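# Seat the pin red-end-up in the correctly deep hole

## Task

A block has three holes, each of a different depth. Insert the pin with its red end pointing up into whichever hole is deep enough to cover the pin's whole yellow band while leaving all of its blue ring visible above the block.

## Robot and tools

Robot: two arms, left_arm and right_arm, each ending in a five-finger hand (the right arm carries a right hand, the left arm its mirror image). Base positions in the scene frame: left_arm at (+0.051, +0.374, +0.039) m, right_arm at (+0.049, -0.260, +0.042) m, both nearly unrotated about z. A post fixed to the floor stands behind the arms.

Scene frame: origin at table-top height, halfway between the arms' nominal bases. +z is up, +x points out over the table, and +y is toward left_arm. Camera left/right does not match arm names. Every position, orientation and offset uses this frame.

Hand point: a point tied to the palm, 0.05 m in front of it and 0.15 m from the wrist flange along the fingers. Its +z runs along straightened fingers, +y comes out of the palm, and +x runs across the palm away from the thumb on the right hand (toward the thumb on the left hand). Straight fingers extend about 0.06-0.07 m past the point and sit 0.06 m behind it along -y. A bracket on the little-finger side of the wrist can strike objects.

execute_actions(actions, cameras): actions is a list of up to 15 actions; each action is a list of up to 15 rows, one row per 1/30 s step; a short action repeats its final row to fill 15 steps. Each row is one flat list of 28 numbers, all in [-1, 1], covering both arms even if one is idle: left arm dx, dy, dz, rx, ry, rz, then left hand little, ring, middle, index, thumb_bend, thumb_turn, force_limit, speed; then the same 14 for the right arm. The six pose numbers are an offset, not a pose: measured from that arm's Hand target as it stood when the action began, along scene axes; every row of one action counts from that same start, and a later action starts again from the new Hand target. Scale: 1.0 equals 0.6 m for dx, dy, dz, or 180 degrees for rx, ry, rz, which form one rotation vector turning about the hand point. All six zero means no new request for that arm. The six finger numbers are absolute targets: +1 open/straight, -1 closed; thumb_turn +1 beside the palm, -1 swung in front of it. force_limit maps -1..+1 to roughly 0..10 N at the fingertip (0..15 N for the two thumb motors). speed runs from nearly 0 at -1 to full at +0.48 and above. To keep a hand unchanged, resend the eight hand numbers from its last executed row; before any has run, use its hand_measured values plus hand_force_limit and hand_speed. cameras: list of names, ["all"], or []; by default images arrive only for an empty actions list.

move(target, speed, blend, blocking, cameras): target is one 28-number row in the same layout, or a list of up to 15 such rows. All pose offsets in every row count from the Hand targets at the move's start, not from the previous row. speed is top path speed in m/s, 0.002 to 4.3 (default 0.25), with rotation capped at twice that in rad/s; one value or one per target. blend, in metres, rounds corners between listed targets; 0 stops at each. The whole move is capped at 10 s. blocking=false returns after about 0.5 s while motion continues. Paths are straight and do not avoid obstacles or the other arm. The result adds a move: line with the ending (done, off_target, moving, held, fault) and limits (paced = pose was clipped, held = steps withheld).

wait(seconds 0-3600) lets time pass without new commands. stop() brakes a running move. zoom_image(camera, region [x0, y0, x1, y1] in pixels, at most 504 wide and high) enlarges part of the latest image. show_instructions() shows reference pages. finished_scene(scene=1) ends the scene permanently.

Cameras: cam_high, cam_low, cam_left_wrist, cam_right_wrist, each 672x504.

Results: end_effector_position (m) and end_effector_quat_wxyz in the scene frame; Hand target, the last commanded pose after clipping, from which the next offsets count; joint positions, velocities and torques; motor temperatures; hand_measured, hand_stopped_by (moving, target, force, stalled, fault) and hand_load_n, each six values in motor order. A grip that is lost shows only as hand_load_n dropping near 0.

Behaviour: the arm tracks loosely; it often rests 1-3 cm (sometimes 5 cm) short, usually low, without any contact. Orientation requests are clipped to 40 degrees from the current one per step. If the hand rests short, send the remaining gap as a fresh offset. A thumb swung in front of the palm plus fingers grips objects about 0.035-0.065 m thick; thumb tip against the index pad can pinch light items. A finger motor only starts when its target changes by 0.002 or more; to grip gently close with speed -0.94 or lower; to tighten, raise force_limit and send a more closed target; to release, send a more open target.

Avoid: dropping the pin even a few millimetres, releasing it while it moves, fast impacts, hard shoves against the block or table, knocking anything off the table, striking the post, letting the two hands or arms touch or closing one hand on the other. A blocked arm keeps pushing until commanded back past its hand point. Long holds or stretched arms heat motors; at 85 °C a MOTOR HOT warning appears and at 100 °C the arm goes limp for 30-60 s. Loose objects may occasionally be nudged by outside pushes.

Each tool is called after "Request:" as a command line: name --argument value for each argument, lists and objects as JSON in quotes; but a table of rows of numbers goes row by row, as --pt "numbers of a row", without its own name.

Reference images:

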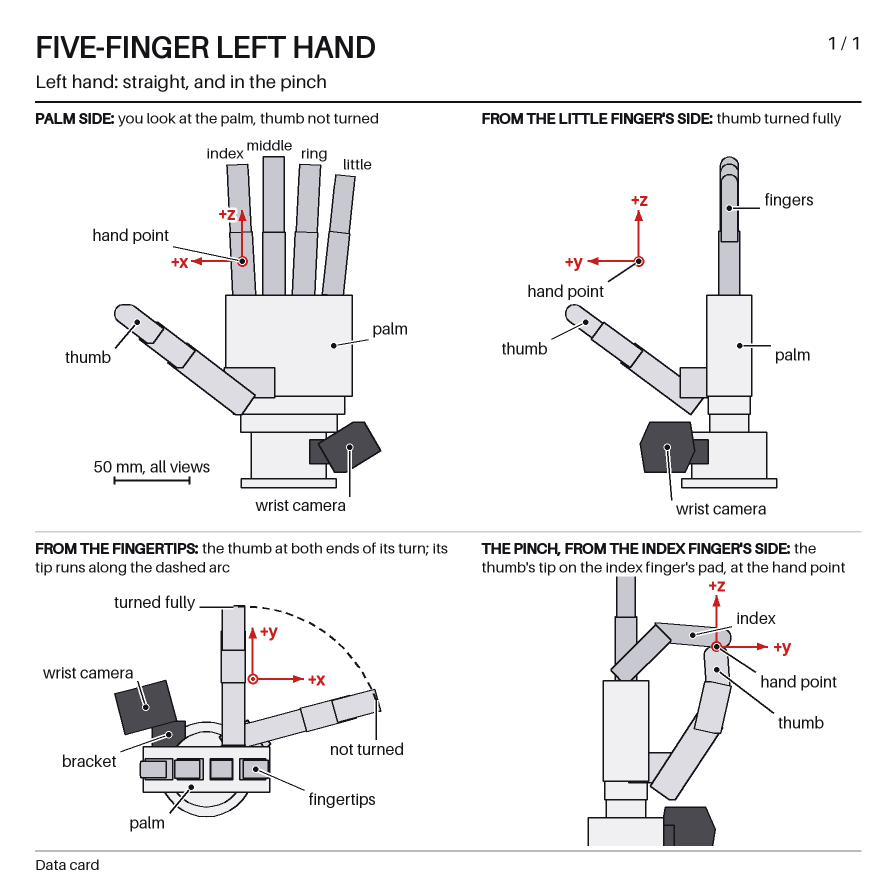

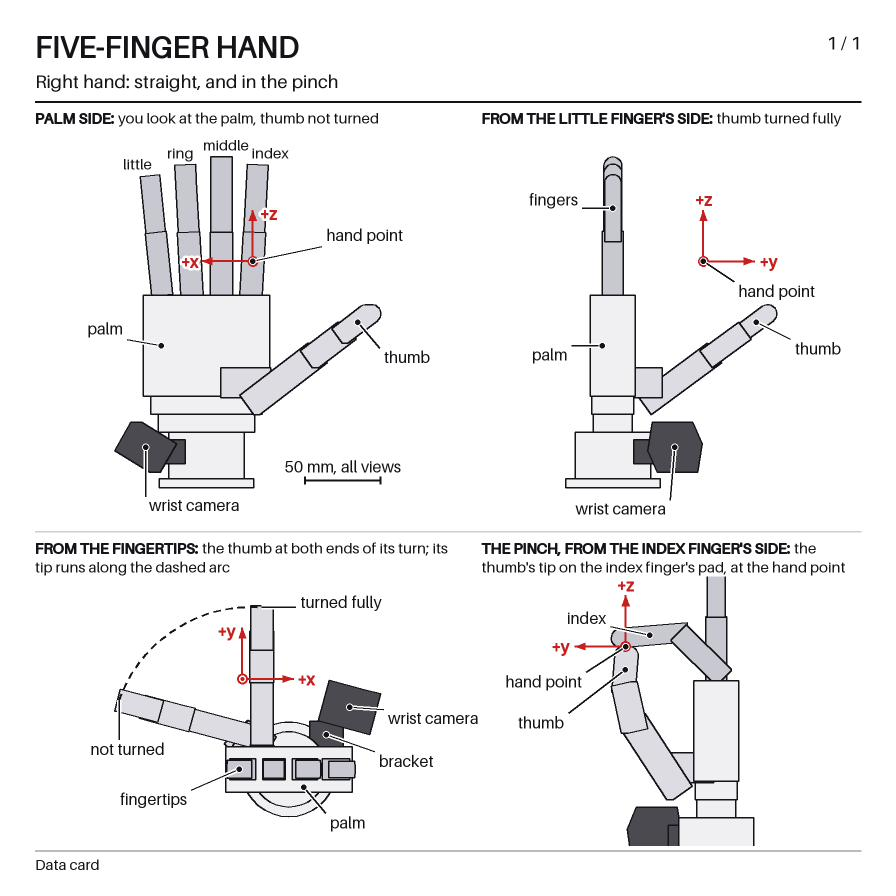

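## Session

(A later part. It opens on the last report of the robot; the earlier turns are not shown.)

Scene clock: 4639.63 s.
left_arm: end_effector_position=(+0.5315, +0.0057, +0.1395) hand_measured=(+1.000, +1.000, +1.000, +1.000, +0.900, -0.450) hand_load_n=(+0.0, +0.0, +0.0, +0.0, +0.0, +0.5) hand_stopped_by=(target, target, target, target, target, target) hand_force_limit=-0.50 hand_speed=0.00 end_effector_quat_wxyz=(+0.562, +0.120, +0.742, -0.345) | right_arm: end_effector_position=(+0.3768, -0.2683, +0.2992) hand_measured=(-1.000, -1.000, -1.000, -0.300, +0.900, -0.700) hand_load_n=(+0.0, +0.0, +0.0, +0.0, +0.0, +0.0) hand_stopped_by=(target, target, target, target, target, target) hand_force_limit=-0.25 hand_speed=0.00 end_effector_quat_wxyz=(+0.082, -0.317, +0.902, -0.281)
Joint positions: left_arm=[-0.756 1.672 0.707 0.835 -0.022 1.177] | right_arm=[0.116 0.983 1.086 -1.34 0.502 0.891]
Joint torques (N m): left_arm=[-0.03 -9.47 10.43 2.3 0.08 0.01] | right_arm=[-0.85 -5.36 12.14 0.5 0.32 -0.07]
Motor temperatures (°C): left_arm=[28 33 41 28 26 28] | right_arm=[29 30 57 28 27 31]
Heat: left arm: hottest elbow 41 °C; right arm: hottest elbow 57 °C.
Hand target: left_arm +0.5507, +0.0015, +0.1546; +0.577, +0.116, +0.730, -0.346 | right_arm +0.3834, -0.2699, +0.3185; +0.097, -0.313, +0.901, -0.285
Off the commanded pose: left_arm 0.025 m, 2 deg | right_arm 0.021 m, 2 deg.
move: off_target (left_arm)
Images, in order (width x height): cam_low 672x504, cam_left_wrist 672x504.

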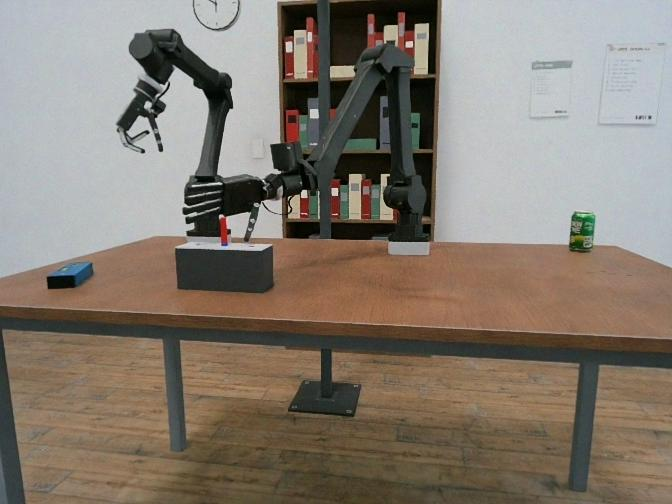

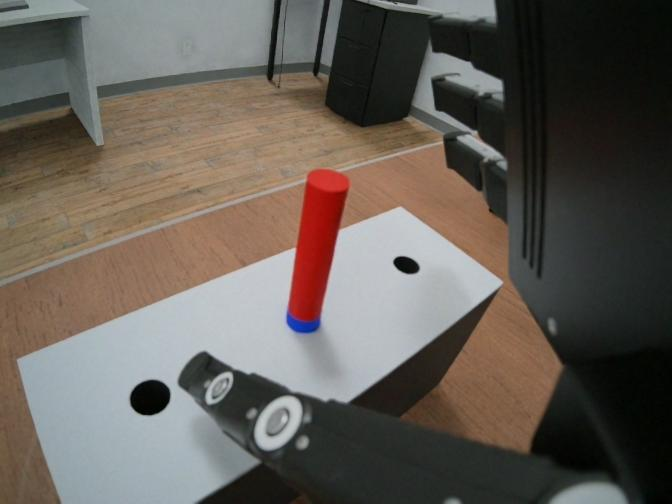

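Request:
move --pt "0.007 0.012 0 0 0 0 1 1 1 1 0.9 -0.45 -0.5 0 0 0 0 0 0 0 -1 -1 -1 -0.3 0.9 -0.7 -0.25 0" --speed '[0.05]' --cameras '["cam_left_wrist"]'

Scene clock: 4655.83 s.
left_arm: end_effector_position=(+0.5371, +0.0120, +0.1395) hand_measured=(+1.000, +1.000, +1.000, +1.000, +0.900, -0.450) hand_load_n=(+0.0, +0.0, +0.0, +0.0, +0.0, +0.0) hand_stopped_by=(target, target, target, target, target, target) hand_force_limit=-0.50 hand_speed=0.00 end_effector_quat_wxyz=(+0.562, +0.119, +0.742, -0.345) | right_arm: end_effector_position=(+0.3768, -0.2683, +0.2992) hand_measured=(-1.000, -1.000, -1.000, -0.300, +0.900, -0.700) hand_load_n=(+0.0, +0.0, +0.0, +0.0, +0.0, +0.0) hand_stopped_by=(target, target, target, target, target, target) hand_force_limit=-0.25 hand_speed=0.00 end_effector_quat_wxyz=(+0.082, -0.317, +0.902, -0.281)
Joint positions: left_arm=[-0.736 1.672 0.707 0.835 -0.003 1.179] | right_arm=[0.116 0.983 1.086 -1.34 0.502 0.891]
Joint torques (N m): left_arm=[-0.09 -9.47 10 2.36 0.09 0] | right_arm=[-0.38 -5.48 12.26 0.32 0.3 -0.07]
Motor temperatures (°C): left_arm=[28 34 42 28 26 28] | right_arm=[29 30 57 28 27 31]
Heat: left arm: hottest elbow 42 °C; right arm: hottest elbow 57 °C.
Hand target: left_arm +0.5547, +0.0085, +0.1546; +0.577, +0.116, +0.730, -0.346 | right_arm +0.3834, -0.2699, +0.3185; +0.097, -0.313, +0.901, -0.285
Off the commanded pose: left_arm 0.024 m, 2 deg | right_arm 0.021 m, 2 deg.
move: off_target (left_arm)

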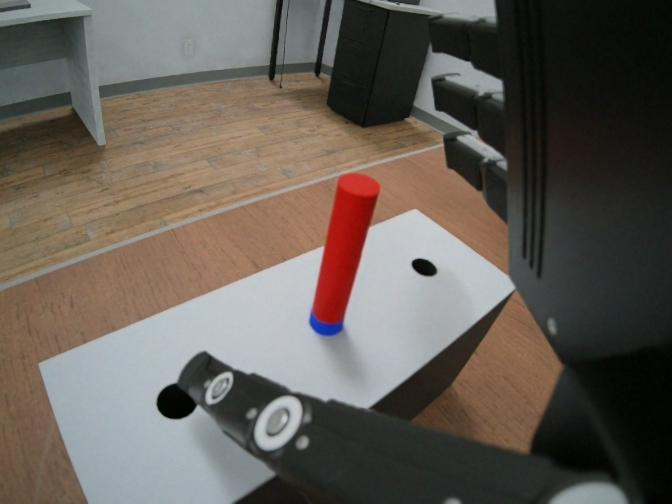

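Request:
move --pt "-0.005 -0.008 0 0 0 0 1 1 1 1 0.9 -0.45 -0.5 0 0 0 0 0 0 0 -1 -1 -1 -0.3 0.9 -0.7 -0.25 0" --speed '[0.05]' --cameras '["cam_left_wrist"]'

Scene clock: 4669.40 s.
left_arm: end_effector_position=(+0.5379, +0.0137, +0.1395) hand_measured=(+1.000, +1.000, +1.000, +1.000, +0.900, -0.450) hand_load_n=(+0.0, +0.0, +0.0, +0.0, +0.0, +0.0) hand_stopped_by=(target, target, target, target, target, target) hand_force_limit=-0.50 hand_speed=0.00 end_effector_quat_wxyz=(+0.564, +0.116, +0.743, -0.342) | right_arm: end_effector_position=(+0.3768, -0.2683, +0.2992) hand_measured=(-1.000, -1.000, -1.000, -0.300, +0.900, -0.700) hand_load_n=(+0.0, +0.0, +0.0, +0.0, +0.0, +0.0) hand_stopped_by=(target, target, target, target, target, target) hand_force_limit=-0.25 hand_speed=0.00 end_effector_quat_wxyz=(+0.082, -0.317, +0.902, -0.281)
Joint positions: left_arm=[-0.736 1.672 0.707 0.835 -0.013 1.179] | right_arm=[0.116 0.983 1.086 -1.34 0.502 0.891]
Joint torques (N m): left_arm=[-1.03 -9.47 10.21 2.32 -0.05 -0.01] | right_arm=[-0.32 -5.3 11.99 0.51 0.31 0]
Motor temperatures (°C): left_arm=[28 34 42 28 26 28] | right_arm=[29 30 57 28 27 31]
Heat: left arm: hottest elbow 42 °C; right arm: hottest elbow 57 °C.
Hand target: left_arm +0.5518, +0.0038, +0.1546; +0.577, +0.116, +0.730, -0.346 | right_arm +0.3834, -0.2699, +0.3185; +0.097, -0.313, +0.901, -0.285
Off the commanded pose: left_arm 0.023 m, 2 deg | right_arm 0.021 m, 2 deg.
move: off_target (left_arm)

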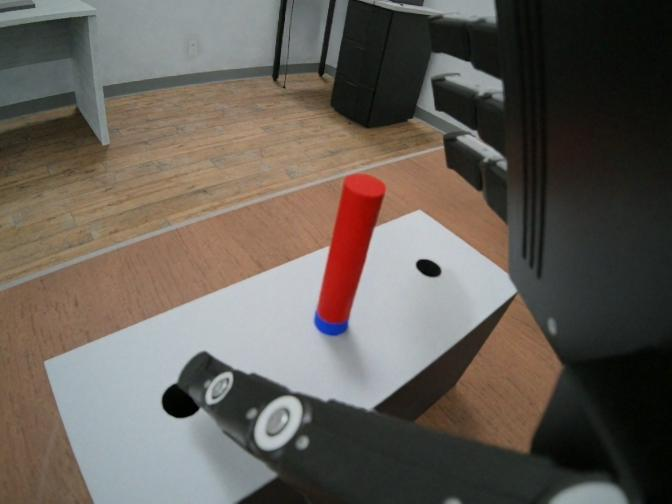

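Request:
move --pt "-0.007 -0.013 0 0 0 0 1 1 1 1 0.9 -0.45 -0.5 0 0 0 0 0 0 0 -1 -1 -1 -0.3 0.9 -0.7 -0.25 0" --speed '[0.05]' --cameras '["cam_left_wrist"]'

Scene clock: 4676.93 s.
left_arm: end_effector_position=(+0.5393, +0.0166, +0.1394) hand_measured=(+1.000, +1.000, +1.000, +1.000, +0.900, -0.450) hand_load_n=(+0.0, +0.0, +0.0, +0.0, +0.5, +0.0) hand_stopped_by=(target, target, target, target, target, target) hand_force_limit=-0.50 hand_speed=0.00 end_effector_quat_wxyz=(+0.567, +0.110, +0.744, -0.336) | right_arm: end_effector_position=(+0.3768, -0.2683, +0.2992) hand_measured=(-1.000, -1.000, -1.000, -0.300, +0.900, -0.700) hand_load_n=(+0.0, +0.0, +0.0, +0.0, +0.0, +0.0) hand_stopped_by=(target, target, target, target, target, target) hand_force_limit=-0.25 hand_speed=0.00 end_effector_quat_wxyz=(+0.082, -0.317, +0.902, -0.281)
Joint positions: left_arm=[-0.738 1.673 0.707 0.835 -0.033 1.179] | right_arm=[0.116 0.983 1.086 -1.34 0.502 0.891]
Joint torques (N m): left_arm=[-2.02 -9.29 10.62 2.24 -0.05 -0.03] | right_arm=[-1.38 -5.66 12.26 0.39 0.29 -0.05]
Motor temperatures (°C): left_arm=[28 34 43 28 26 28] | right_arm=[29 30 57 28 27 31]
Heat: left arm: hottest elbow 43 °C; right arm: hottest elbow 57 °C.
Hand target: left_arm +0.5477, -0.0039, +0.1546; +0.577, +0.116, +0.730, -0.346 | right_arm +0.3834, -0.2699, +0.3185; +0.097, -0.313, +0.901, -0.285
Off the commanded pose: left_arm 0.027 m, 2 deg | right_arm 0.021 m, 2 deg.
move: off_target (left_arm)

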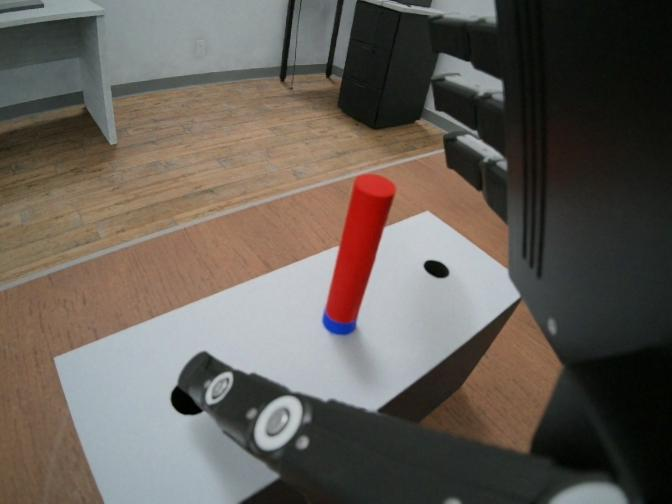

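Request:
move --pt "-0.002 -0.008 0 0 0 0 1 1 1 1 0.9 -0.45 -0.5 0 0 0 0 0 0 0 -1 -1 -1 -0.3 0.9 -0.7 -0.25 0" --speed '[0.05]' --cameras '["cam_left_wrist"]'

Scene clock: 4686.60 s.
left_arm: end_effector_position=(+0.5387, +0.0099, +0.1413) hand_measured=(+1.000, +1.000, +1.000, +1.000, +0.900, -0.450) hand_load_n=(+0.0, +0.0, +0.0, +0.0, +0.5, +0.5) hand_stopped_by=(target, target, target, target, target, target) hand_force_limit=-0.50 hand_speed=0.00 end_effector_quat_wxyz=(+0.569, +0.111, +0.742, -0.337) | right_arm: end_effector_position=(+0.3768, -0.2683, +0.2992) hand_measured=(-1.000, -1.000, -1.000, -0.300, +0.900, -0.700) hand_load_n=(+0.0, +0.0, +0.0, +0.0, +0.0, +0.0) hand_stopped_by=(target, target, target, target, target, target) hand_force_limit=-0.25 hand_speed=0.00 end_effector_quat_wxyz=(+0.082, -0.317, +0.902, -0.281)
Joint positions: left_arm=[-0.75 1.678 0.717 0.835 -0.042 1.179] | right_arm=[0.116 0.983 1.086 -1.34 0.502 0.891]
Joint torques (N m): left_arm=[-2.43 -9.35 10.41 2.13 -0.05 -0.03] | right_arm=[-1.38 -5.07 12.16 0.46 0.31 -0.04]
Motor temperatures (°C): left_arm=[28 34 43 28 26 28] | right_arm=[29 30 57 28 27 31]
Heat: left arm: hottest elbow 43 °C; right arm: hottest elbow 57 °C.
Hand target: left_arm +0.5465, -0.0088, +0.1547; +0.577, +0.116, +0.730, -0.346 | right_arm +0.3834, -0.2699, +0.3185; +0.097, -0.313, +0.901, -0.285
Off the commanded pose: left_arm 0.024 m, 2 deg | right_arm 0.021 m, 2 deg.
move: off_target (left_arm)

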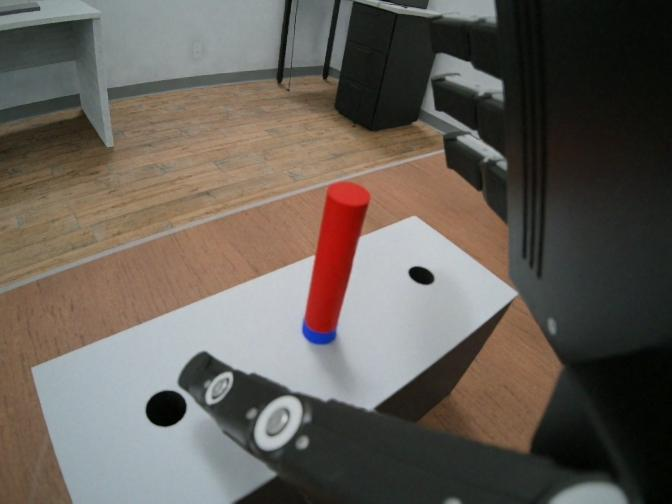

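Request:
move --pt "0 0 0 0 0 0 1 1 1 0.2 0.12 -0.45 -0.5 -0.6 0 0 0 0 0 0 -1 -1 -1 -0.3 0.9 -0.7 -0.25 0" --speed '[0.05]' --cameras '["cam_left_wrist", "cam_low"]'

Request:
zoom_image --camera "cam_low" --region '[195, 185, 265, 255]'

Scene clock: 4699.70 s.
left_arm: end_effector_position=(+0.5387, +0.0099, +0.1413) hand_measured=(+1.000, +1.000, +1.000, +0.200, +0.120, -0.450) hand_load_n=(+0.0, +0.0, +0.0, +0.0, +0.0, +0.0) hand_stopped_by=(target, target, target, target, target, target) hand_force_limit=-0.50 hand_speed=-0.60 end_effector_quat_wxyz=(+0.569, +0.111, +0.742, -0.337) | right_arm: end_effector_position=(+0.3768, -0.2683, +0.2992) hand_measured=(-1.000, -1.000, -1.000, -0.300, +0.900, -0.700) hand_load_n=(+0.0, +0.0, +0.0, +0.0, +0.0, +0.0) hand_stopped_by=(target, target, target, target, target, target) hand_force_limit=-0.25 hand_speed=0.00 end_effector_quat_wxyz=(+0.082, -0.317, +0.902, -0.281)
Joint positions: left_arm=[-0.75 1.678 0.717 0.835 -0.042 1.179] | right_arm=[0.116 0.983 1.086 -1.34 0.502 0.891]
Joint torques (N m): left_arm=[-2.32 -9.35 10.43 2.14 -0.05 -0.04] | right_arm=[-1.32 -5.42 12.1 0.54 0.32 0.01]
Motor temperatures (°C): left_arm=[28 34 43 28 26 28] | right_arm=[29 30 57 28 27 31]
Heat: left arm: hottest elbow 43 °C; right arm: hottest elbow 57 °C.
Hand target: left_arm +0.5465, -0.0088, +0.1547; +0.577, +0.116, +0.730, -0.346 | right_arm +0.3834, -0.2699, +0.3185; +0.097, -0.313, +0.901, -0.285
Off the commanded pose: left_arm 0.024 m, 2 deg | right_arm 0.021 m, 2 deg.
move: done
Images, in order (width x height): cam_low 672x504, cam_left_wrist 672x504.

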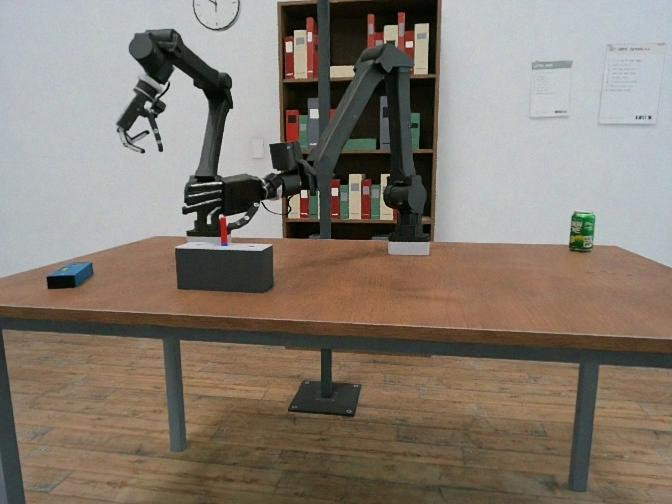

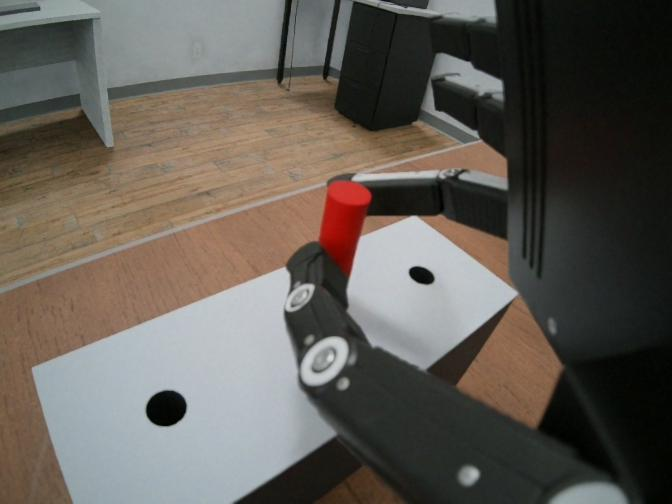

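Scaled by 7.200 from the camera's image (finer frame: 960x720).

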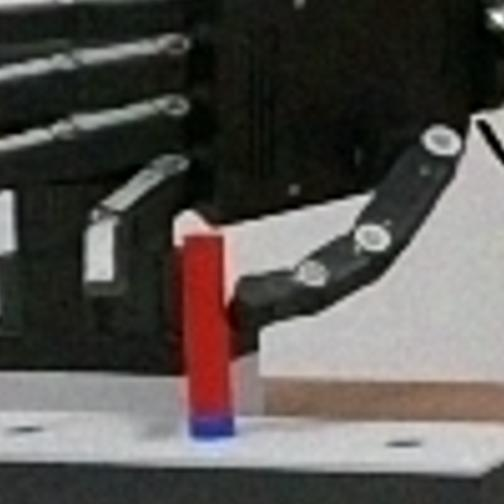

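Request:
move --pt "0 0 0 0 0 0 1 1 1 -0.3 0.07 -0.45 -0.5 -0.85 0 0 0 0 0 0 -1 -1 -1 -0.3 0.9 -0.7 -0.25 0" --speed '[0.05]' --cameras '["cam_left_wrist", "cam_low"]'

Request:
zoom_image --camera "cam_low" --region '[195, 185, 265, 255]'

Scene clock: 4708.50 s.
left_arm: end_effector_position=(+0.5387, +0.0101, +0.1404) hand_measured=(+1.000, +1.000, +1.000, -0.048, +0.070, -0.450) hand_load_n=(+0.0, +0.0, +0.0, +3.5, +1.5, +0.0) hand_stopped_by=(target, target, target, force, target, target) hand_force_limit=-0.50 hand_speed=-0.85 end_effector_quat_wxyz=(+0.568, +0.111, +0.743, -0.336) | right_arm: end_effector_position=(+0.3768, -0.2683, +0.2992) hand_measured=(-1.000, -1.000, -1.000, -0.300, +0.900, -0.700) hand_load_n=(+0.0, +0.0, +0.0, +0.0, +0.0, +0.0) hand_stopped_by=(target, target, target, target, target, target) hand_force_limit=-0.25 hand_speed=0.00 end_effector_quat_wxyz=(+0.082, -0.317, +0.902, -0.281)
Joint positions: left_arm=[-0.75 1.679 0.717 0.835 -0.043 1.179] | right_arm=[0.116 0.983 1.086 -1.34 0.502 0.891]
Joint torques (N m): left_arm=[-2.32 -9.47 10.4 2.13 -0.02 -0.03] | right_arm=[-0.85 -4.89 12.12 0.5 0.32 -0.01]
Motor temperatures (°C): left_arm=[28 34 43 28 26 28] | right_arm=[29 30 57 28 27 31]
Heat: left arm: hottest elbow 43 °C; right arm: hottest elbow 57 °C.
Hand target: left_arm +0.5465, -0.0088, +0.1546; +0.577, +0.116, +0.730, -0.346 | right_arm +0.3834, -0.2699, +0.3185; +0.097, -0.313, +0.901, -0.285
Off the commanded pose: left_arm 0.025 m, 2 deg | right_arm 0.021 m, 2 deg.
move: done
Images, in order (width x height): cam_low 672x504, cam_left_wrist 672x504.

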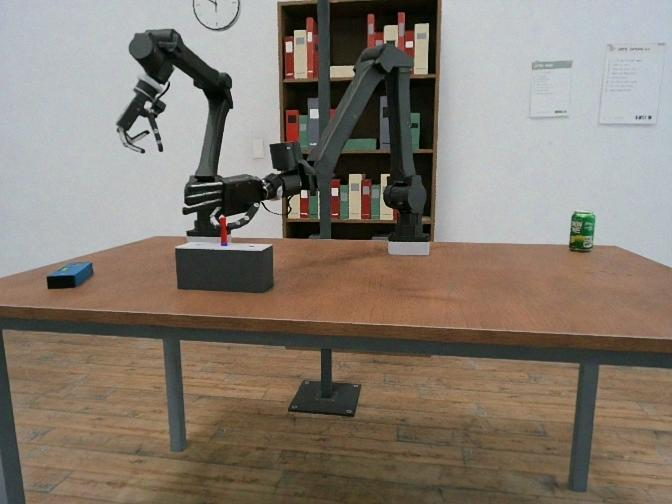

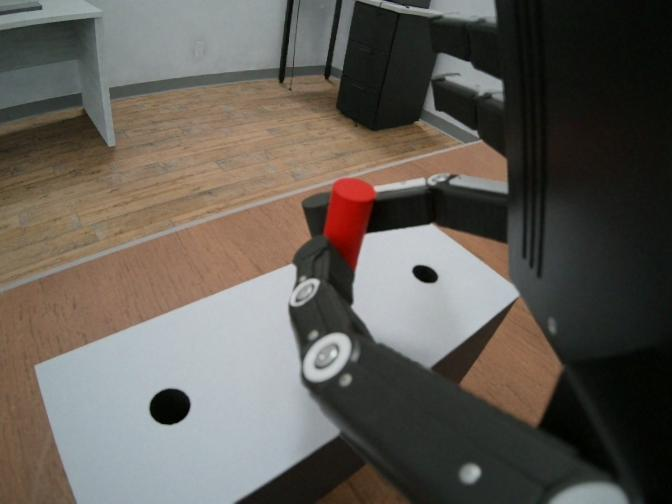

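Scaled by 7.200 from the camera's image (finer frame: 960x720).

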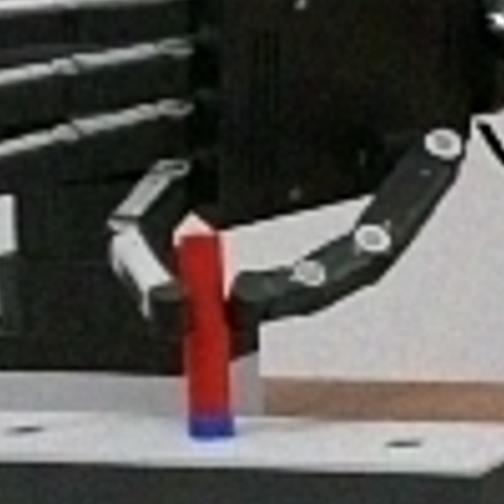

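Request:
move --pt "0 0.02 0 0 0 0 1 1 1 -0.3 0.07 -0.45 -0.5 -0.85 0 0 0 0 0 0 -1 -1 -1 -0.3 0.9 -0.7 -0.25 0" --pt "-0.005 0.02 0.03 0 0 0 1 1 1 -0.3 0.07 -0.45 -0.5 -0.85 0 0 0 0 0 0 -1 -1 -1 -0.3 0.9 -0.7 -0.25 0" --speed '[0.03]' --cameras '["cam_left_wrist", "cam_low"]'

Request:
zoom_image --camera "cam_low" --region '[195, 185, 265, 255]'

speed must be one number or one for each of the 2 targets, got a list of 1; nothing of the call was run

Scaled by 7.200 from the camera's image (finer frame: 960x720).

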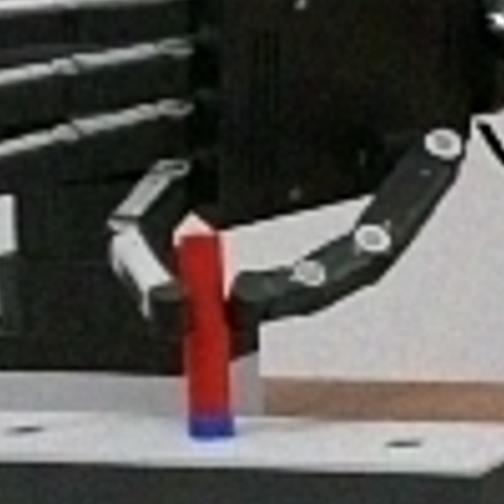

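Request:
move --pt "0 0.02 0 0 0 0 1 1 1 -0.3 0.07 -0.45 -0.5 -0.85 0 0 0 0 0 0 -1 -1 -1 -0.3 0.9 -0.7 -0.25 0" --pt "-0.005 0.02 0.03 0 0 0 1 1 1 -0.3 0.07 -0.45 -0.5 -0.85 0 0 0 0 0 0 -1 -1 -1 -0.3 0.9 -0.7 -0.25 0" --speed 0.03 --cameras '["cam_left_wrist", "cam_low"]'

Request:
zoom_image --camera "cam_low" --region '[195, 185, 265, 255]'

Scene clock: 4730.63 s.
left_arm: end_effector_position=(+0.5357, +0.0093, +0.1428) hand_measured=(+1.000, +1.000, +1.000, -0.048, +0.070, -0.450) hand_load_n=(+0.0, +0.0, +0.0, +6.0, +0.0, +0.0) hand_stopped_by=(target, target, target, force, target, target) hand_force_limit=-0.50 hand_speed=-0.85 end_effector_quat_wxyz=(+0.561, +0.118, +0.747, -0.337) | right_arm: end_effector_position=(+0.3768, -0.2683, +0.2992) hand_measured=(-1.000, -1.000, -1.000, -0.300, +0.900, -0.700) hand_load_n=(+0.0, +0.0, +0.0, +0.0, +0.0, +0.0) hand_stopped_by=(target, target, target, target, target, target) hand_force_limit=-0.25 hand_speed=0.00 end_effector_quat_wxyz=(+0.082, -0.317, +0.902, -0.281)
Joint positions: left_arm=[-0.75 1.66 0.717 0.8 -0.029 1.183] | right_arm=[0.116 0.983 1.086 -1.34 0.502 0.891]
Joint torques (N m): left_arm=[-1.08 -12.45 9.03 1.59 0.06 -0.05] | right_arm=[-1.14 -5.25 12.12 0.8 0.31 -0.1]
Motor temperatures (°C): left_arm=[28 34 44 28 26 28] | right_arm=[29 30 57 28 27 31]
Heat: left arm: hottest elbow 44 °C; right arm: hottest elbow 57 °C.
Hand target: left_arm +0.5435, +0.0032, +0.1727; +0.577, +0.116, +0.730, -0.346 | right_arm +0.3834, -0.2699, +0.3185; +0.097, -0.313, +0.901, -0.285
Off the commanded pose: left_arm 0.031 m, 3 deg | right_arm 0.021 m, 2 deg.
move: off_target (left_arm)
Images, in order (width x height): cam_low 672x504, cam_left_wrist 672x504.

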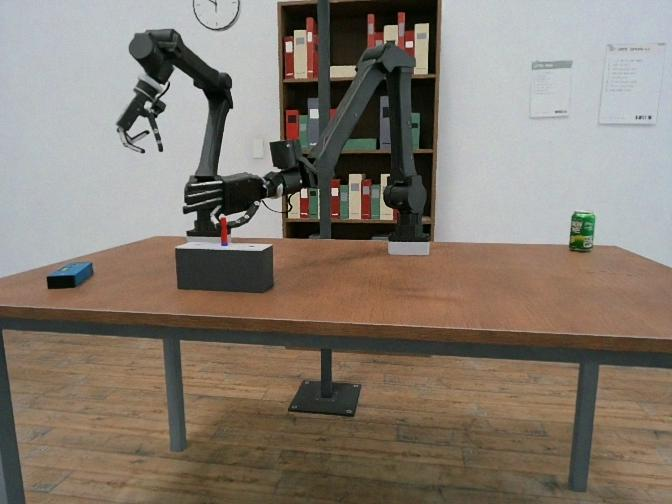

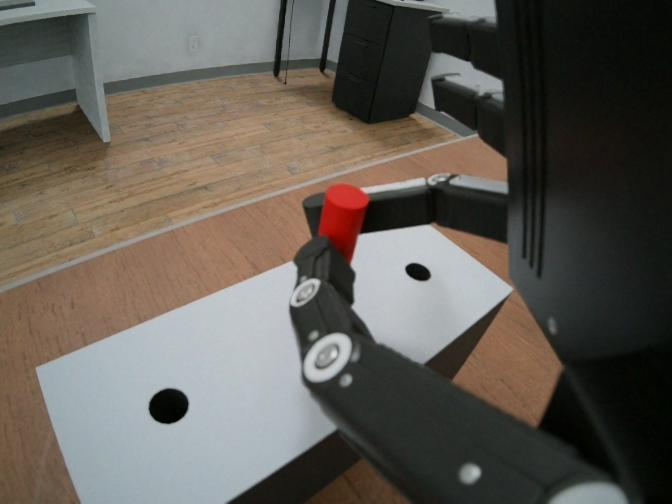

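Scaled by 7.200 from the camera's image (finer frame: 960x720).

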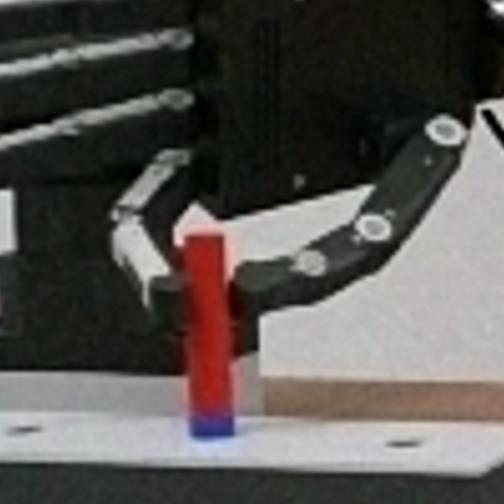

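Request:
move --target '[-0.005, 0.0, 0.03, 0, 0, 0, 1, 1, 1, -0.3, 0.07, -0.45, -0.5, -0.85, 0, 0, 0, 0, 0, 0, -1, -1, -1, -0.3, 0.9, -0.7, -0.25, 0]' --speed 0.03 --cameras '["cam_left_wrist", "cam_low"]'

Request:
zoom_image --camera "cam_low" --region '[195, 185, 265, 255]'

Scene clock: 4743.40 s.
left_arm: end_effector_position=(+0.5343, +0.0097, +0.1555) hand_measured=(+1.000, +1.000, +1.000, -0.048, +0.070, -0.450) hand_load_n=(+0.0, +0.0, +0.0, +10.5, +0.0, +0.0) hand_stopped_by=(target, target, target, force, target, target) hand_force_limit=-0.50 hand_speed=-0.85 end_effector_quat_wxyz=(+0.558, +0.120, +0.749, -0.336) | right_arm: end_effector_position=(+0.3768, -0.2683, +0.2992) hand_measured=(-1.000, -1.000, -1.000, -0.300, +0.900, -0.700) hand_load_n=(+0.0, +0.0, +0.0, +0.0, +0.0, +0.0) hand_stopped_by=(target, target, target, target, target, target) hand_force_limit=-0.25 hand_speed=0.00 end_effector_quat_wxyz=(+0.082, -0.317, +0.902, -0.281)
Joint positions: left_arm=[-0.75 1.619 0.723 0.744 -0.025 1.183] | right_arm=[0.116 0.983 1.086 -1.34 0.502 0.891]
Joint torques (N m): left_arm=[-1.32 -12.86 9.33 1.62 -0.26 -0.06] | right_arm=[-1.79 -4.84 12.18 0.5 0.32 -0.05]
Motor temperatures (°C): left_arm=[28 34 43 27 26 28] | right_arm=[29 30 57 28 27 31]
Heat: left arm: hottest elbow 43 °C; right arm: hottest elbow 57 °C.
Hand target: left_arm +0.5405, +0.0032, +0.1906; +0.577, +0.116, +0.730, -0.346 | right_arm +0.3834, -0.2699, +0.3185; +0.097, -0.313, +0.901, -0.285
Off the commanded pose: left_arm 0.036 m, 3 deg | right_arm 0.021 m, 2 deg.
move: off_target (left_arm)
Images, in order (width x height): cam_low 672x504, cam_left_wrist 672x504.

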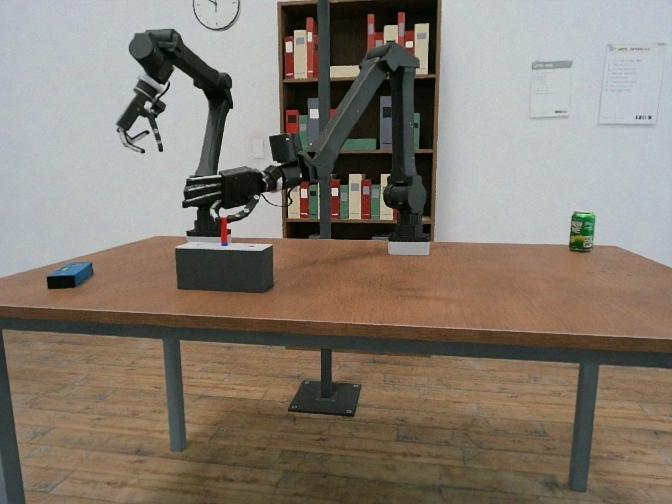

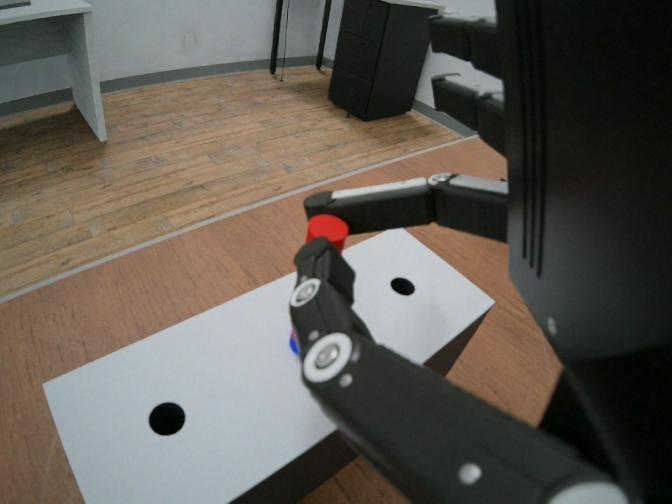

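Scaled by 7.200 from the camera's image (finer frame: 960x720).

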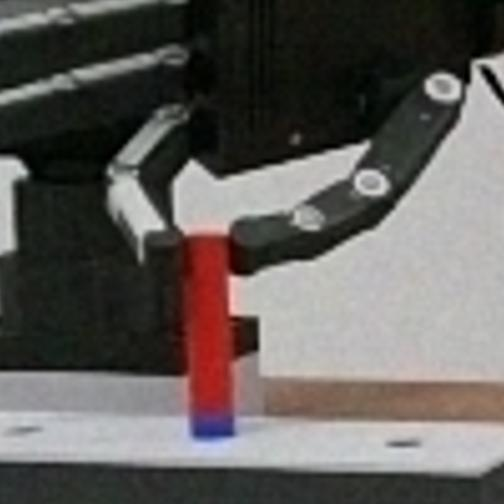

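Request:
move --target '[0.0, 0.0, -0.01, 0, 0, 0, 1, 1, 1, 0.2, 0.12, -0.45, -0.5, -0.7, 0, 0, 0, 0, 0, 0, -1, -1, -1, -0.3, 0.9, -0.7, -0.25, 0]' --speed 0.03 --cameras '["cam_left_wrist", "cam_low"]'

Request:
zoom_image --camera "cam_low" --region '[195, 185, 265, 255]'

Scene clock: 4768.23 s.
left_arm: end_effector_position=(+0.5348, +0.0106, +0.1588) hand_measured=(+1.000, +1.000, +1.000, +0.200, +0.120, -0.450) hand_load_n=(+0.0, +0.0, +0.0, +0.0, +0.0, +0.0) hand_stopped_by=(target, target, target, target, target, target) hand_force_limit=-0.50 hand_speed=-0.70 end_effector_quat_wxyz=(+0.561, +0.117, +0.748, -0.336) | right_arm: end_effector_position=(+0.3768, -0.2683, +0.2992) hand_measured=(-1.000, -1.000, -1.000, -0.300, +0.900, -0.700) hand_load_n=(+0.0, +0.0, +0.0, +0.0, +0.0, +0.0) hand_stopped_by=(target, target, target, target, target, target) hand_force_limit=-0.25 hand_speed=0.00 end_effector_quat_wxyz=(+0.082, -0.317, +0.902, -0.281)
Joint positions: left_arm=[-0.75 1.614 0.723 0.744 -0.031 1.183] | right_arm=[0.116 0.983 1.086 -1.34 0.502 0.891]
Joint torques (N m): left_arm=[-1.44 -11.4 9.07 2.4 -0.05 -0.05] | right_arm=[-0.09 -4.84 12.15 0.57 0.25 -0.08]
Motor temperatures (°C): left_arm=[28 34 43 27 27 28] | right_arm=[29 30 57 28 27 31]
Heat: left arm: hottest elbow 43 °C; right arm: hottest elbow 57 °C.
Hand target: left_arm +0.5405, +0.0032, +0.1846; +0.577, +0.116, +0.730, -0.346 | right_arm +0.3834, -0.2699, +0.3185; +0.097, -0.313, +0.901, -0.285
Off the commanded pose: left_arm 0.027 m, 3 deg | right_arm 0.021 m, 2 deg.
move: off_target (left_arm)
Images, in order (width x height): cam_low 672x504, cam_left_wrist 672x504.

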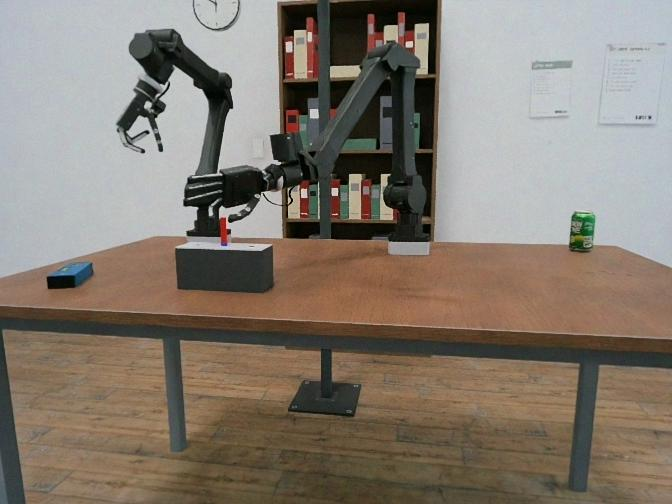

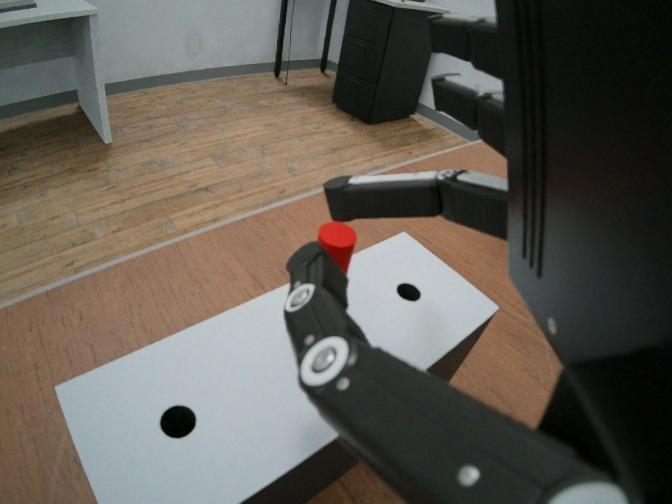

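Scaled by 7.200 from the camera's image (finer frame: 960x720).

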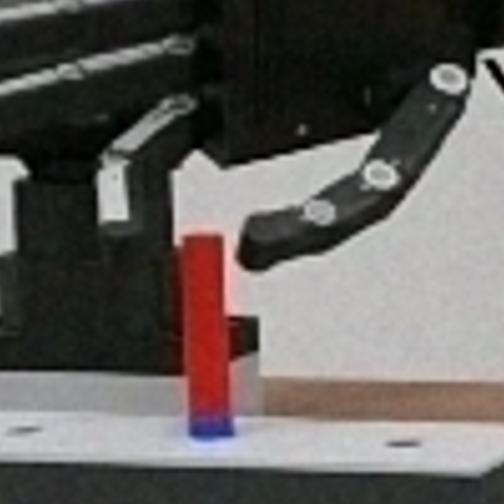

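Request:
move --pt "0.0 0.0 0.0 0 0 0 1 1 1 0.6 0.4 -0.45 -0.5 0 0 0 0 0 0 0 -1 -1 -1 -0.3 0.9 -0.7 -0.25 0" --pt "0.012 0.0 -0.06 0 0 0 1 1 1 0.6 0.4 -0.45 -0.5 0 0 0 0 0 0 0 -1 -1 -1 -0.3 0.9 -0.7 -0.25 0" --speed 0.04 --cameras '["cam_left_wrist", "cam_low"]'

Request:
zoom_image --camera "cam_low" --region '[195, 185, 265, 255]'

Scene clock: 4780.80 s.
left_arm: end_effector_position=(+0.5393, +0.0047, +0.1413) hand_measured=(+1.000, +1.000, +1.000, +0.600, +0.400, -0.450) hand_load_n=(+0.0, +0.0, +0.0, -0.5, +0.0, +0.0) hand_stopped_by=(target, target, target, target, target, target) hand_force_limit=-0.50 hand_speed=0.00 end_effector_quat_wxyz=(+0.567, +0.118, +0.739, -0.343) | right_arm: end_effector_position=(+0.3768, -0.2683, +0.2992) hand_measured=(-1.000, -1.000, -1.000, -0.300, +0.900, -0.700) hand_load_n=(+0.0, +0.0, +0.0, +0.0, +0.0, +0.0) hand_stopped_by=(target, target, target, target, target, target) hand_force_limit=-0.25 hand_speed=0.00 end_effector_quat_wxyz=(+0.082, -0.317, +0.902, -0.281)
Joint positions: left_arm=[-0.75 1.686 0.723 0.841 -0.023 1.183] | right_arm=[0.116 0.983 1.086 -1.34 0.502 0.891]
Joint torques (N m): left_arm=[-0.62 -9.7 7.99 2.97 0.1 -0.05] | right_arm=[-1.03 -4.78 12.42 0.16 0.35 -0.04]
Motor temperatures (°C): left_arm=[28 34 43 27 27 28] | right_arm=[29 30 57 28 27 31]
Heat: left arm: hottest elbow 43 °C; right arm: hottest elbow 57 °C.
Hand target: left_arm +0.5477, +0.0032, +0.1486; +0.577, +0.116, +0.730, -0.346 | right_arm +0.3834, -0.2699, +0.3185; +0.097, -0.313, +0.901, -0.285
Off the commanded pose: left_arm 0.011 m, 2 deg | right_arm 0.021 m, 2 deg.
move: off_target (left_arm)
Images, in order (width x height): cam_low 672x504, cam_left_wrist 672x504.

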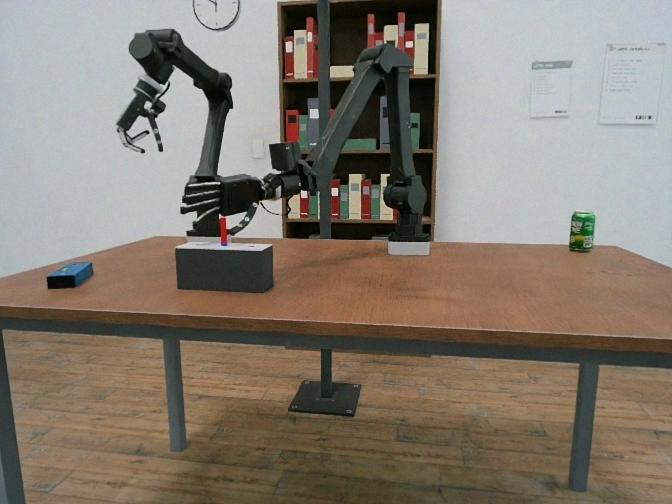

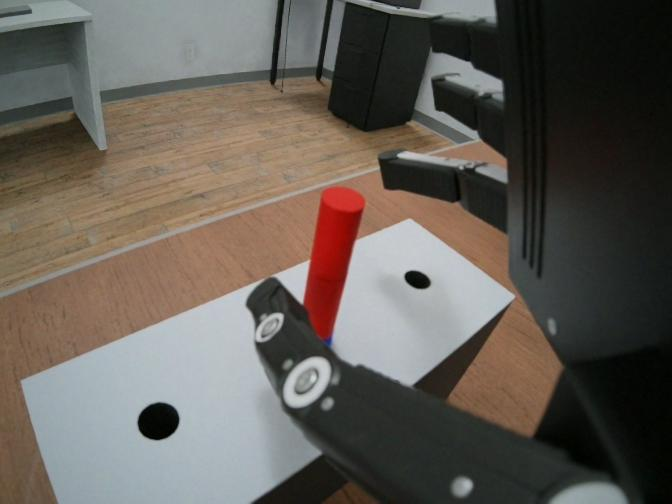

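Scaled by 7.200 from the camera's image (finer frame: 960x720).

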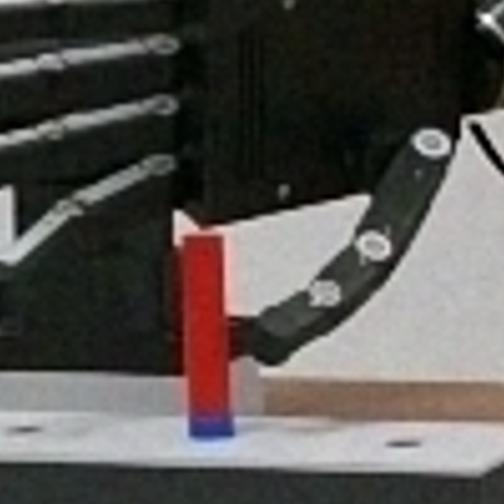

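Request:
move --pt "0.0 0.0 -0.012 0 0 0 1 1 1 0.6 0.4 -0.45 -0.5 0 0 0 0 0 0 0 -1 -1 -1 -0.3 0.9 -0.7 -0.25 0" --pt "0.0 0.0 -0.012 0 0 0 1 1 1 0.2 0.12 -0.45 -0.5 -0.6 0 0 0 0 0 0 -1 -1 -1 -0.3 0.9 -0.7 -0.25 0" --speed 0.04 --cameras '["cam_left_wrist", "cam_low"]'

Request:
zoom_image --camera "cam_low" --region '[195, 185, 265, 255]'

Scene clock: 4792.87 s.
left_arm: end_effector_position=(+0.5406, +0.0048, +0.1341) hand_measured=(+1.000, +1.000, +1.000, +0.200, +0.194, -0.450) hand_load_n=(+0.0, +0.0, +0.0, +0.0, +3.0, +0.0) hand_stopped_by=(target, target, target, target, force, target) hand_force_limit=-0.50 hand_speed=-0.60 end_effector_quat_wxyz=(+0.568, +0.117, +0.740, -0.342) | right_arm: end_effector_position=(+0.3768, -0.2683, +0.2992) hand_measured=(-1.000, -1.000, -1.000, -0.300, +0.900, -0.700) hand_load_n=(+0.0, +0.0, +0.5, +0.0, +0.0, +0.0) hand_stopped_by=(target, target, target, target, target, target) hand_force_limit=-0.25 hand_speed=0.00 end_effector_quat_wxyz=(+0.082, -0.317, +0.902, -0.281)
Joint positions: left_arm=[-0.749 1.708 0.723 0.863 -0.027 1.183] | right_arm=[0.116 0.983 1.086 -1.34 0.502 0.891]
Joint torques (N m): left_arm=[-0.56 -9.93 7.61 3.04 0.24 -0.05] | right_arm=[-0.5 -4.37 11.95 0.51 0.23 -0.07]
Motor temperatures (°C): left_arm=[28 34 42 28 27 28] | right_arm=[29 30 57 28 27 31]
Heat: left arm: hottest elbow 42 °C; right arm: hottest elbow 57 °C.
Hand target: left_arm +0.5476, +0.0031, +0.1414; +0.577, +0.116, +0.730, -0.346 | right_arm +0.3834, -0.2699, +0.3185; +0.097, -0.313, +0.901, -0.285
Off the commanded pose: left_arm 0.010 m, 2 deg | right_arm 0.021 m, 2 deg.
move: done
Images, in order (width x height): cam_low 672x504, cam_left_wrist 672x504.

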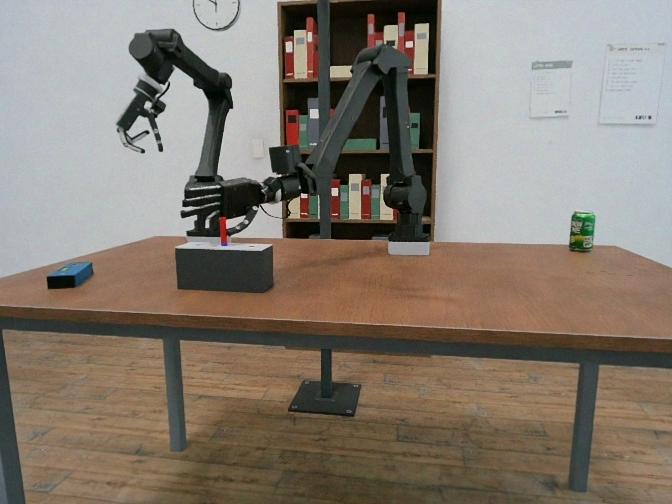

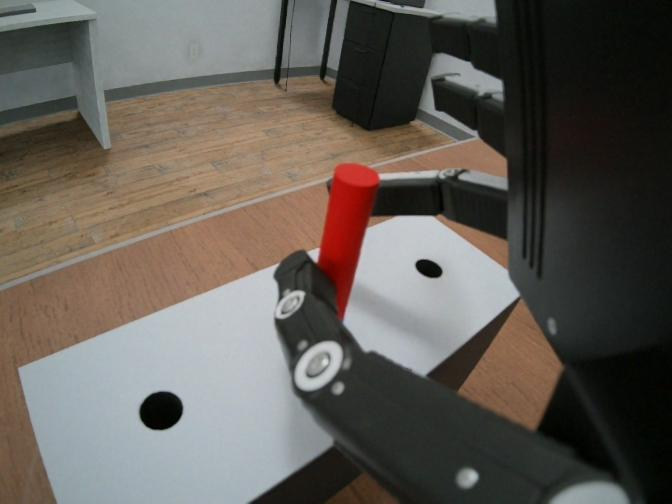

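Scaled by 7.200 from the camera's image (finer frame: 960x720).

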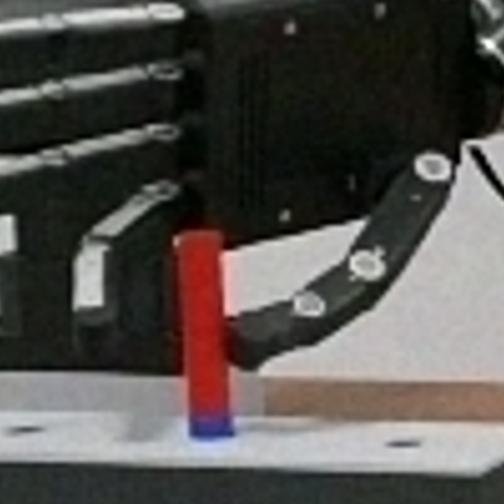

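Request:
move --target '[0.0, 0.0, 0, 0, 0, 0, 1, 1, 1, -0.35, 0.12, -0.45, -0.5, -0.85, 0, 0, 0, 0, 0, 0, -1, -1, -1, -0.3, 0.9, -0.7, -0.25, 0]' --speed 0.04 --cameras '["cam_left_wrist", "cam_low"]'

Request:
zoom_image --camera "cam_low" --region '[195, 185, 265, 255]'

Scene clock: 4806.97 s.
left_arm: end_effector_position=(+0.5406, +0.0048, +0.1341) hand_measured=(+1.000, +1.000, +1.000, -0.132, +0.196, -0.450) hand_load_n=(+0.0, +0.0, +0.0, +3.5, +4.5, -0.5) hand_stopped_by=(target, target, target, force, force, target) hand_force_limit=-0.50 hand_speed=-0.85 end_effector_quat_wxyz=(+0.568, +0.117, +0.740, -0.342) | right_arm: end_effector_position=(+0.3768, -0.2683, +0.2992) hand_measured=(-1.000, -1.000, -1.000, -0.300, +0.900, -0.700) hand_load_n=(+0.0, +0.0, +0.0, +0.0, +0.0, +0.0) hand_stopped_by=(target, target, target, target, target, target) hand_force_limit=-0.25 hand_speed=0.00 end_effector_quat_wxyz=(+0.082, -0.317, +0.902, -0.281)
Joint positions: left_arm=[-0.749 1.708 0.723 0.863 -0.027 1.183] | right_arm=[0.116 0.983 1.086 -1.34 0.502 0.891]
Joint torques (N m): left_arm=[-0.67 -10.05 7.61 3.06 0.25 -0.04] | right_arm=[-0.97 -5.48 12.23 0.4 0.3 0.02]
Motor temperatures (°C): left_arm=[28 34 41 28 27 28] | right_arm=[29 30 57 28 27 31]
Heat: left arm: hottest elbow 41 °C; right arm: hottest elbow 57 °C.
Hand target: left_arm +0.5476, +0.0031, +0.1415; +0.577, +0.116, +0.730, -0.346 | right_arm +0.3834, -0.2699, +0.3185; +0.097, -0.313, +0.901, -0.285
Off the commanded pose: left_arm 0.010 m, 2 deg | right_arm 0.021 m, 2 deg.
move: done
Images, in order (width x height): cam_low 672x504, cam_left_wrist 672x504.

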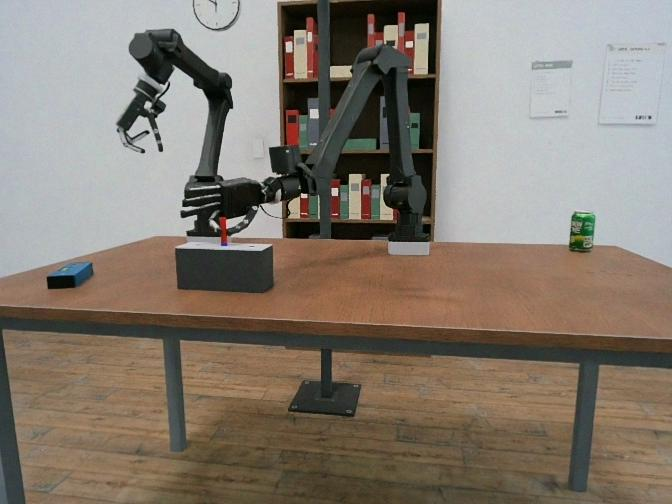

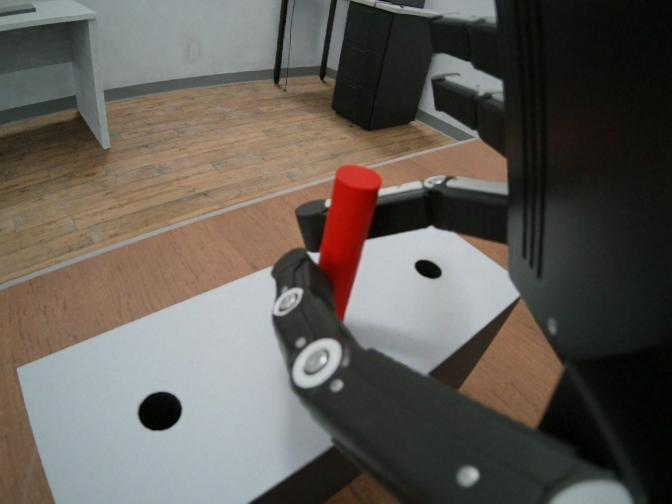

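Scaled by 7.200 from the camera's image (finer frame: 960x720).

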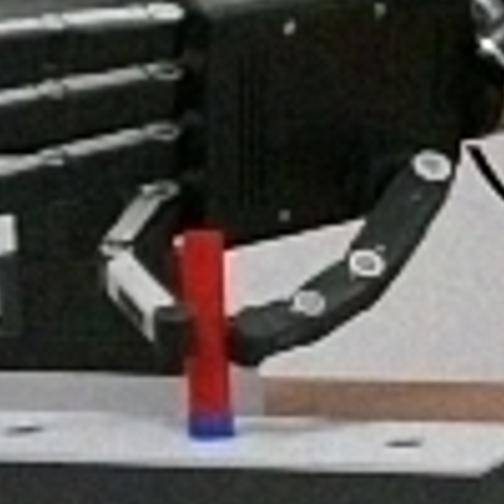

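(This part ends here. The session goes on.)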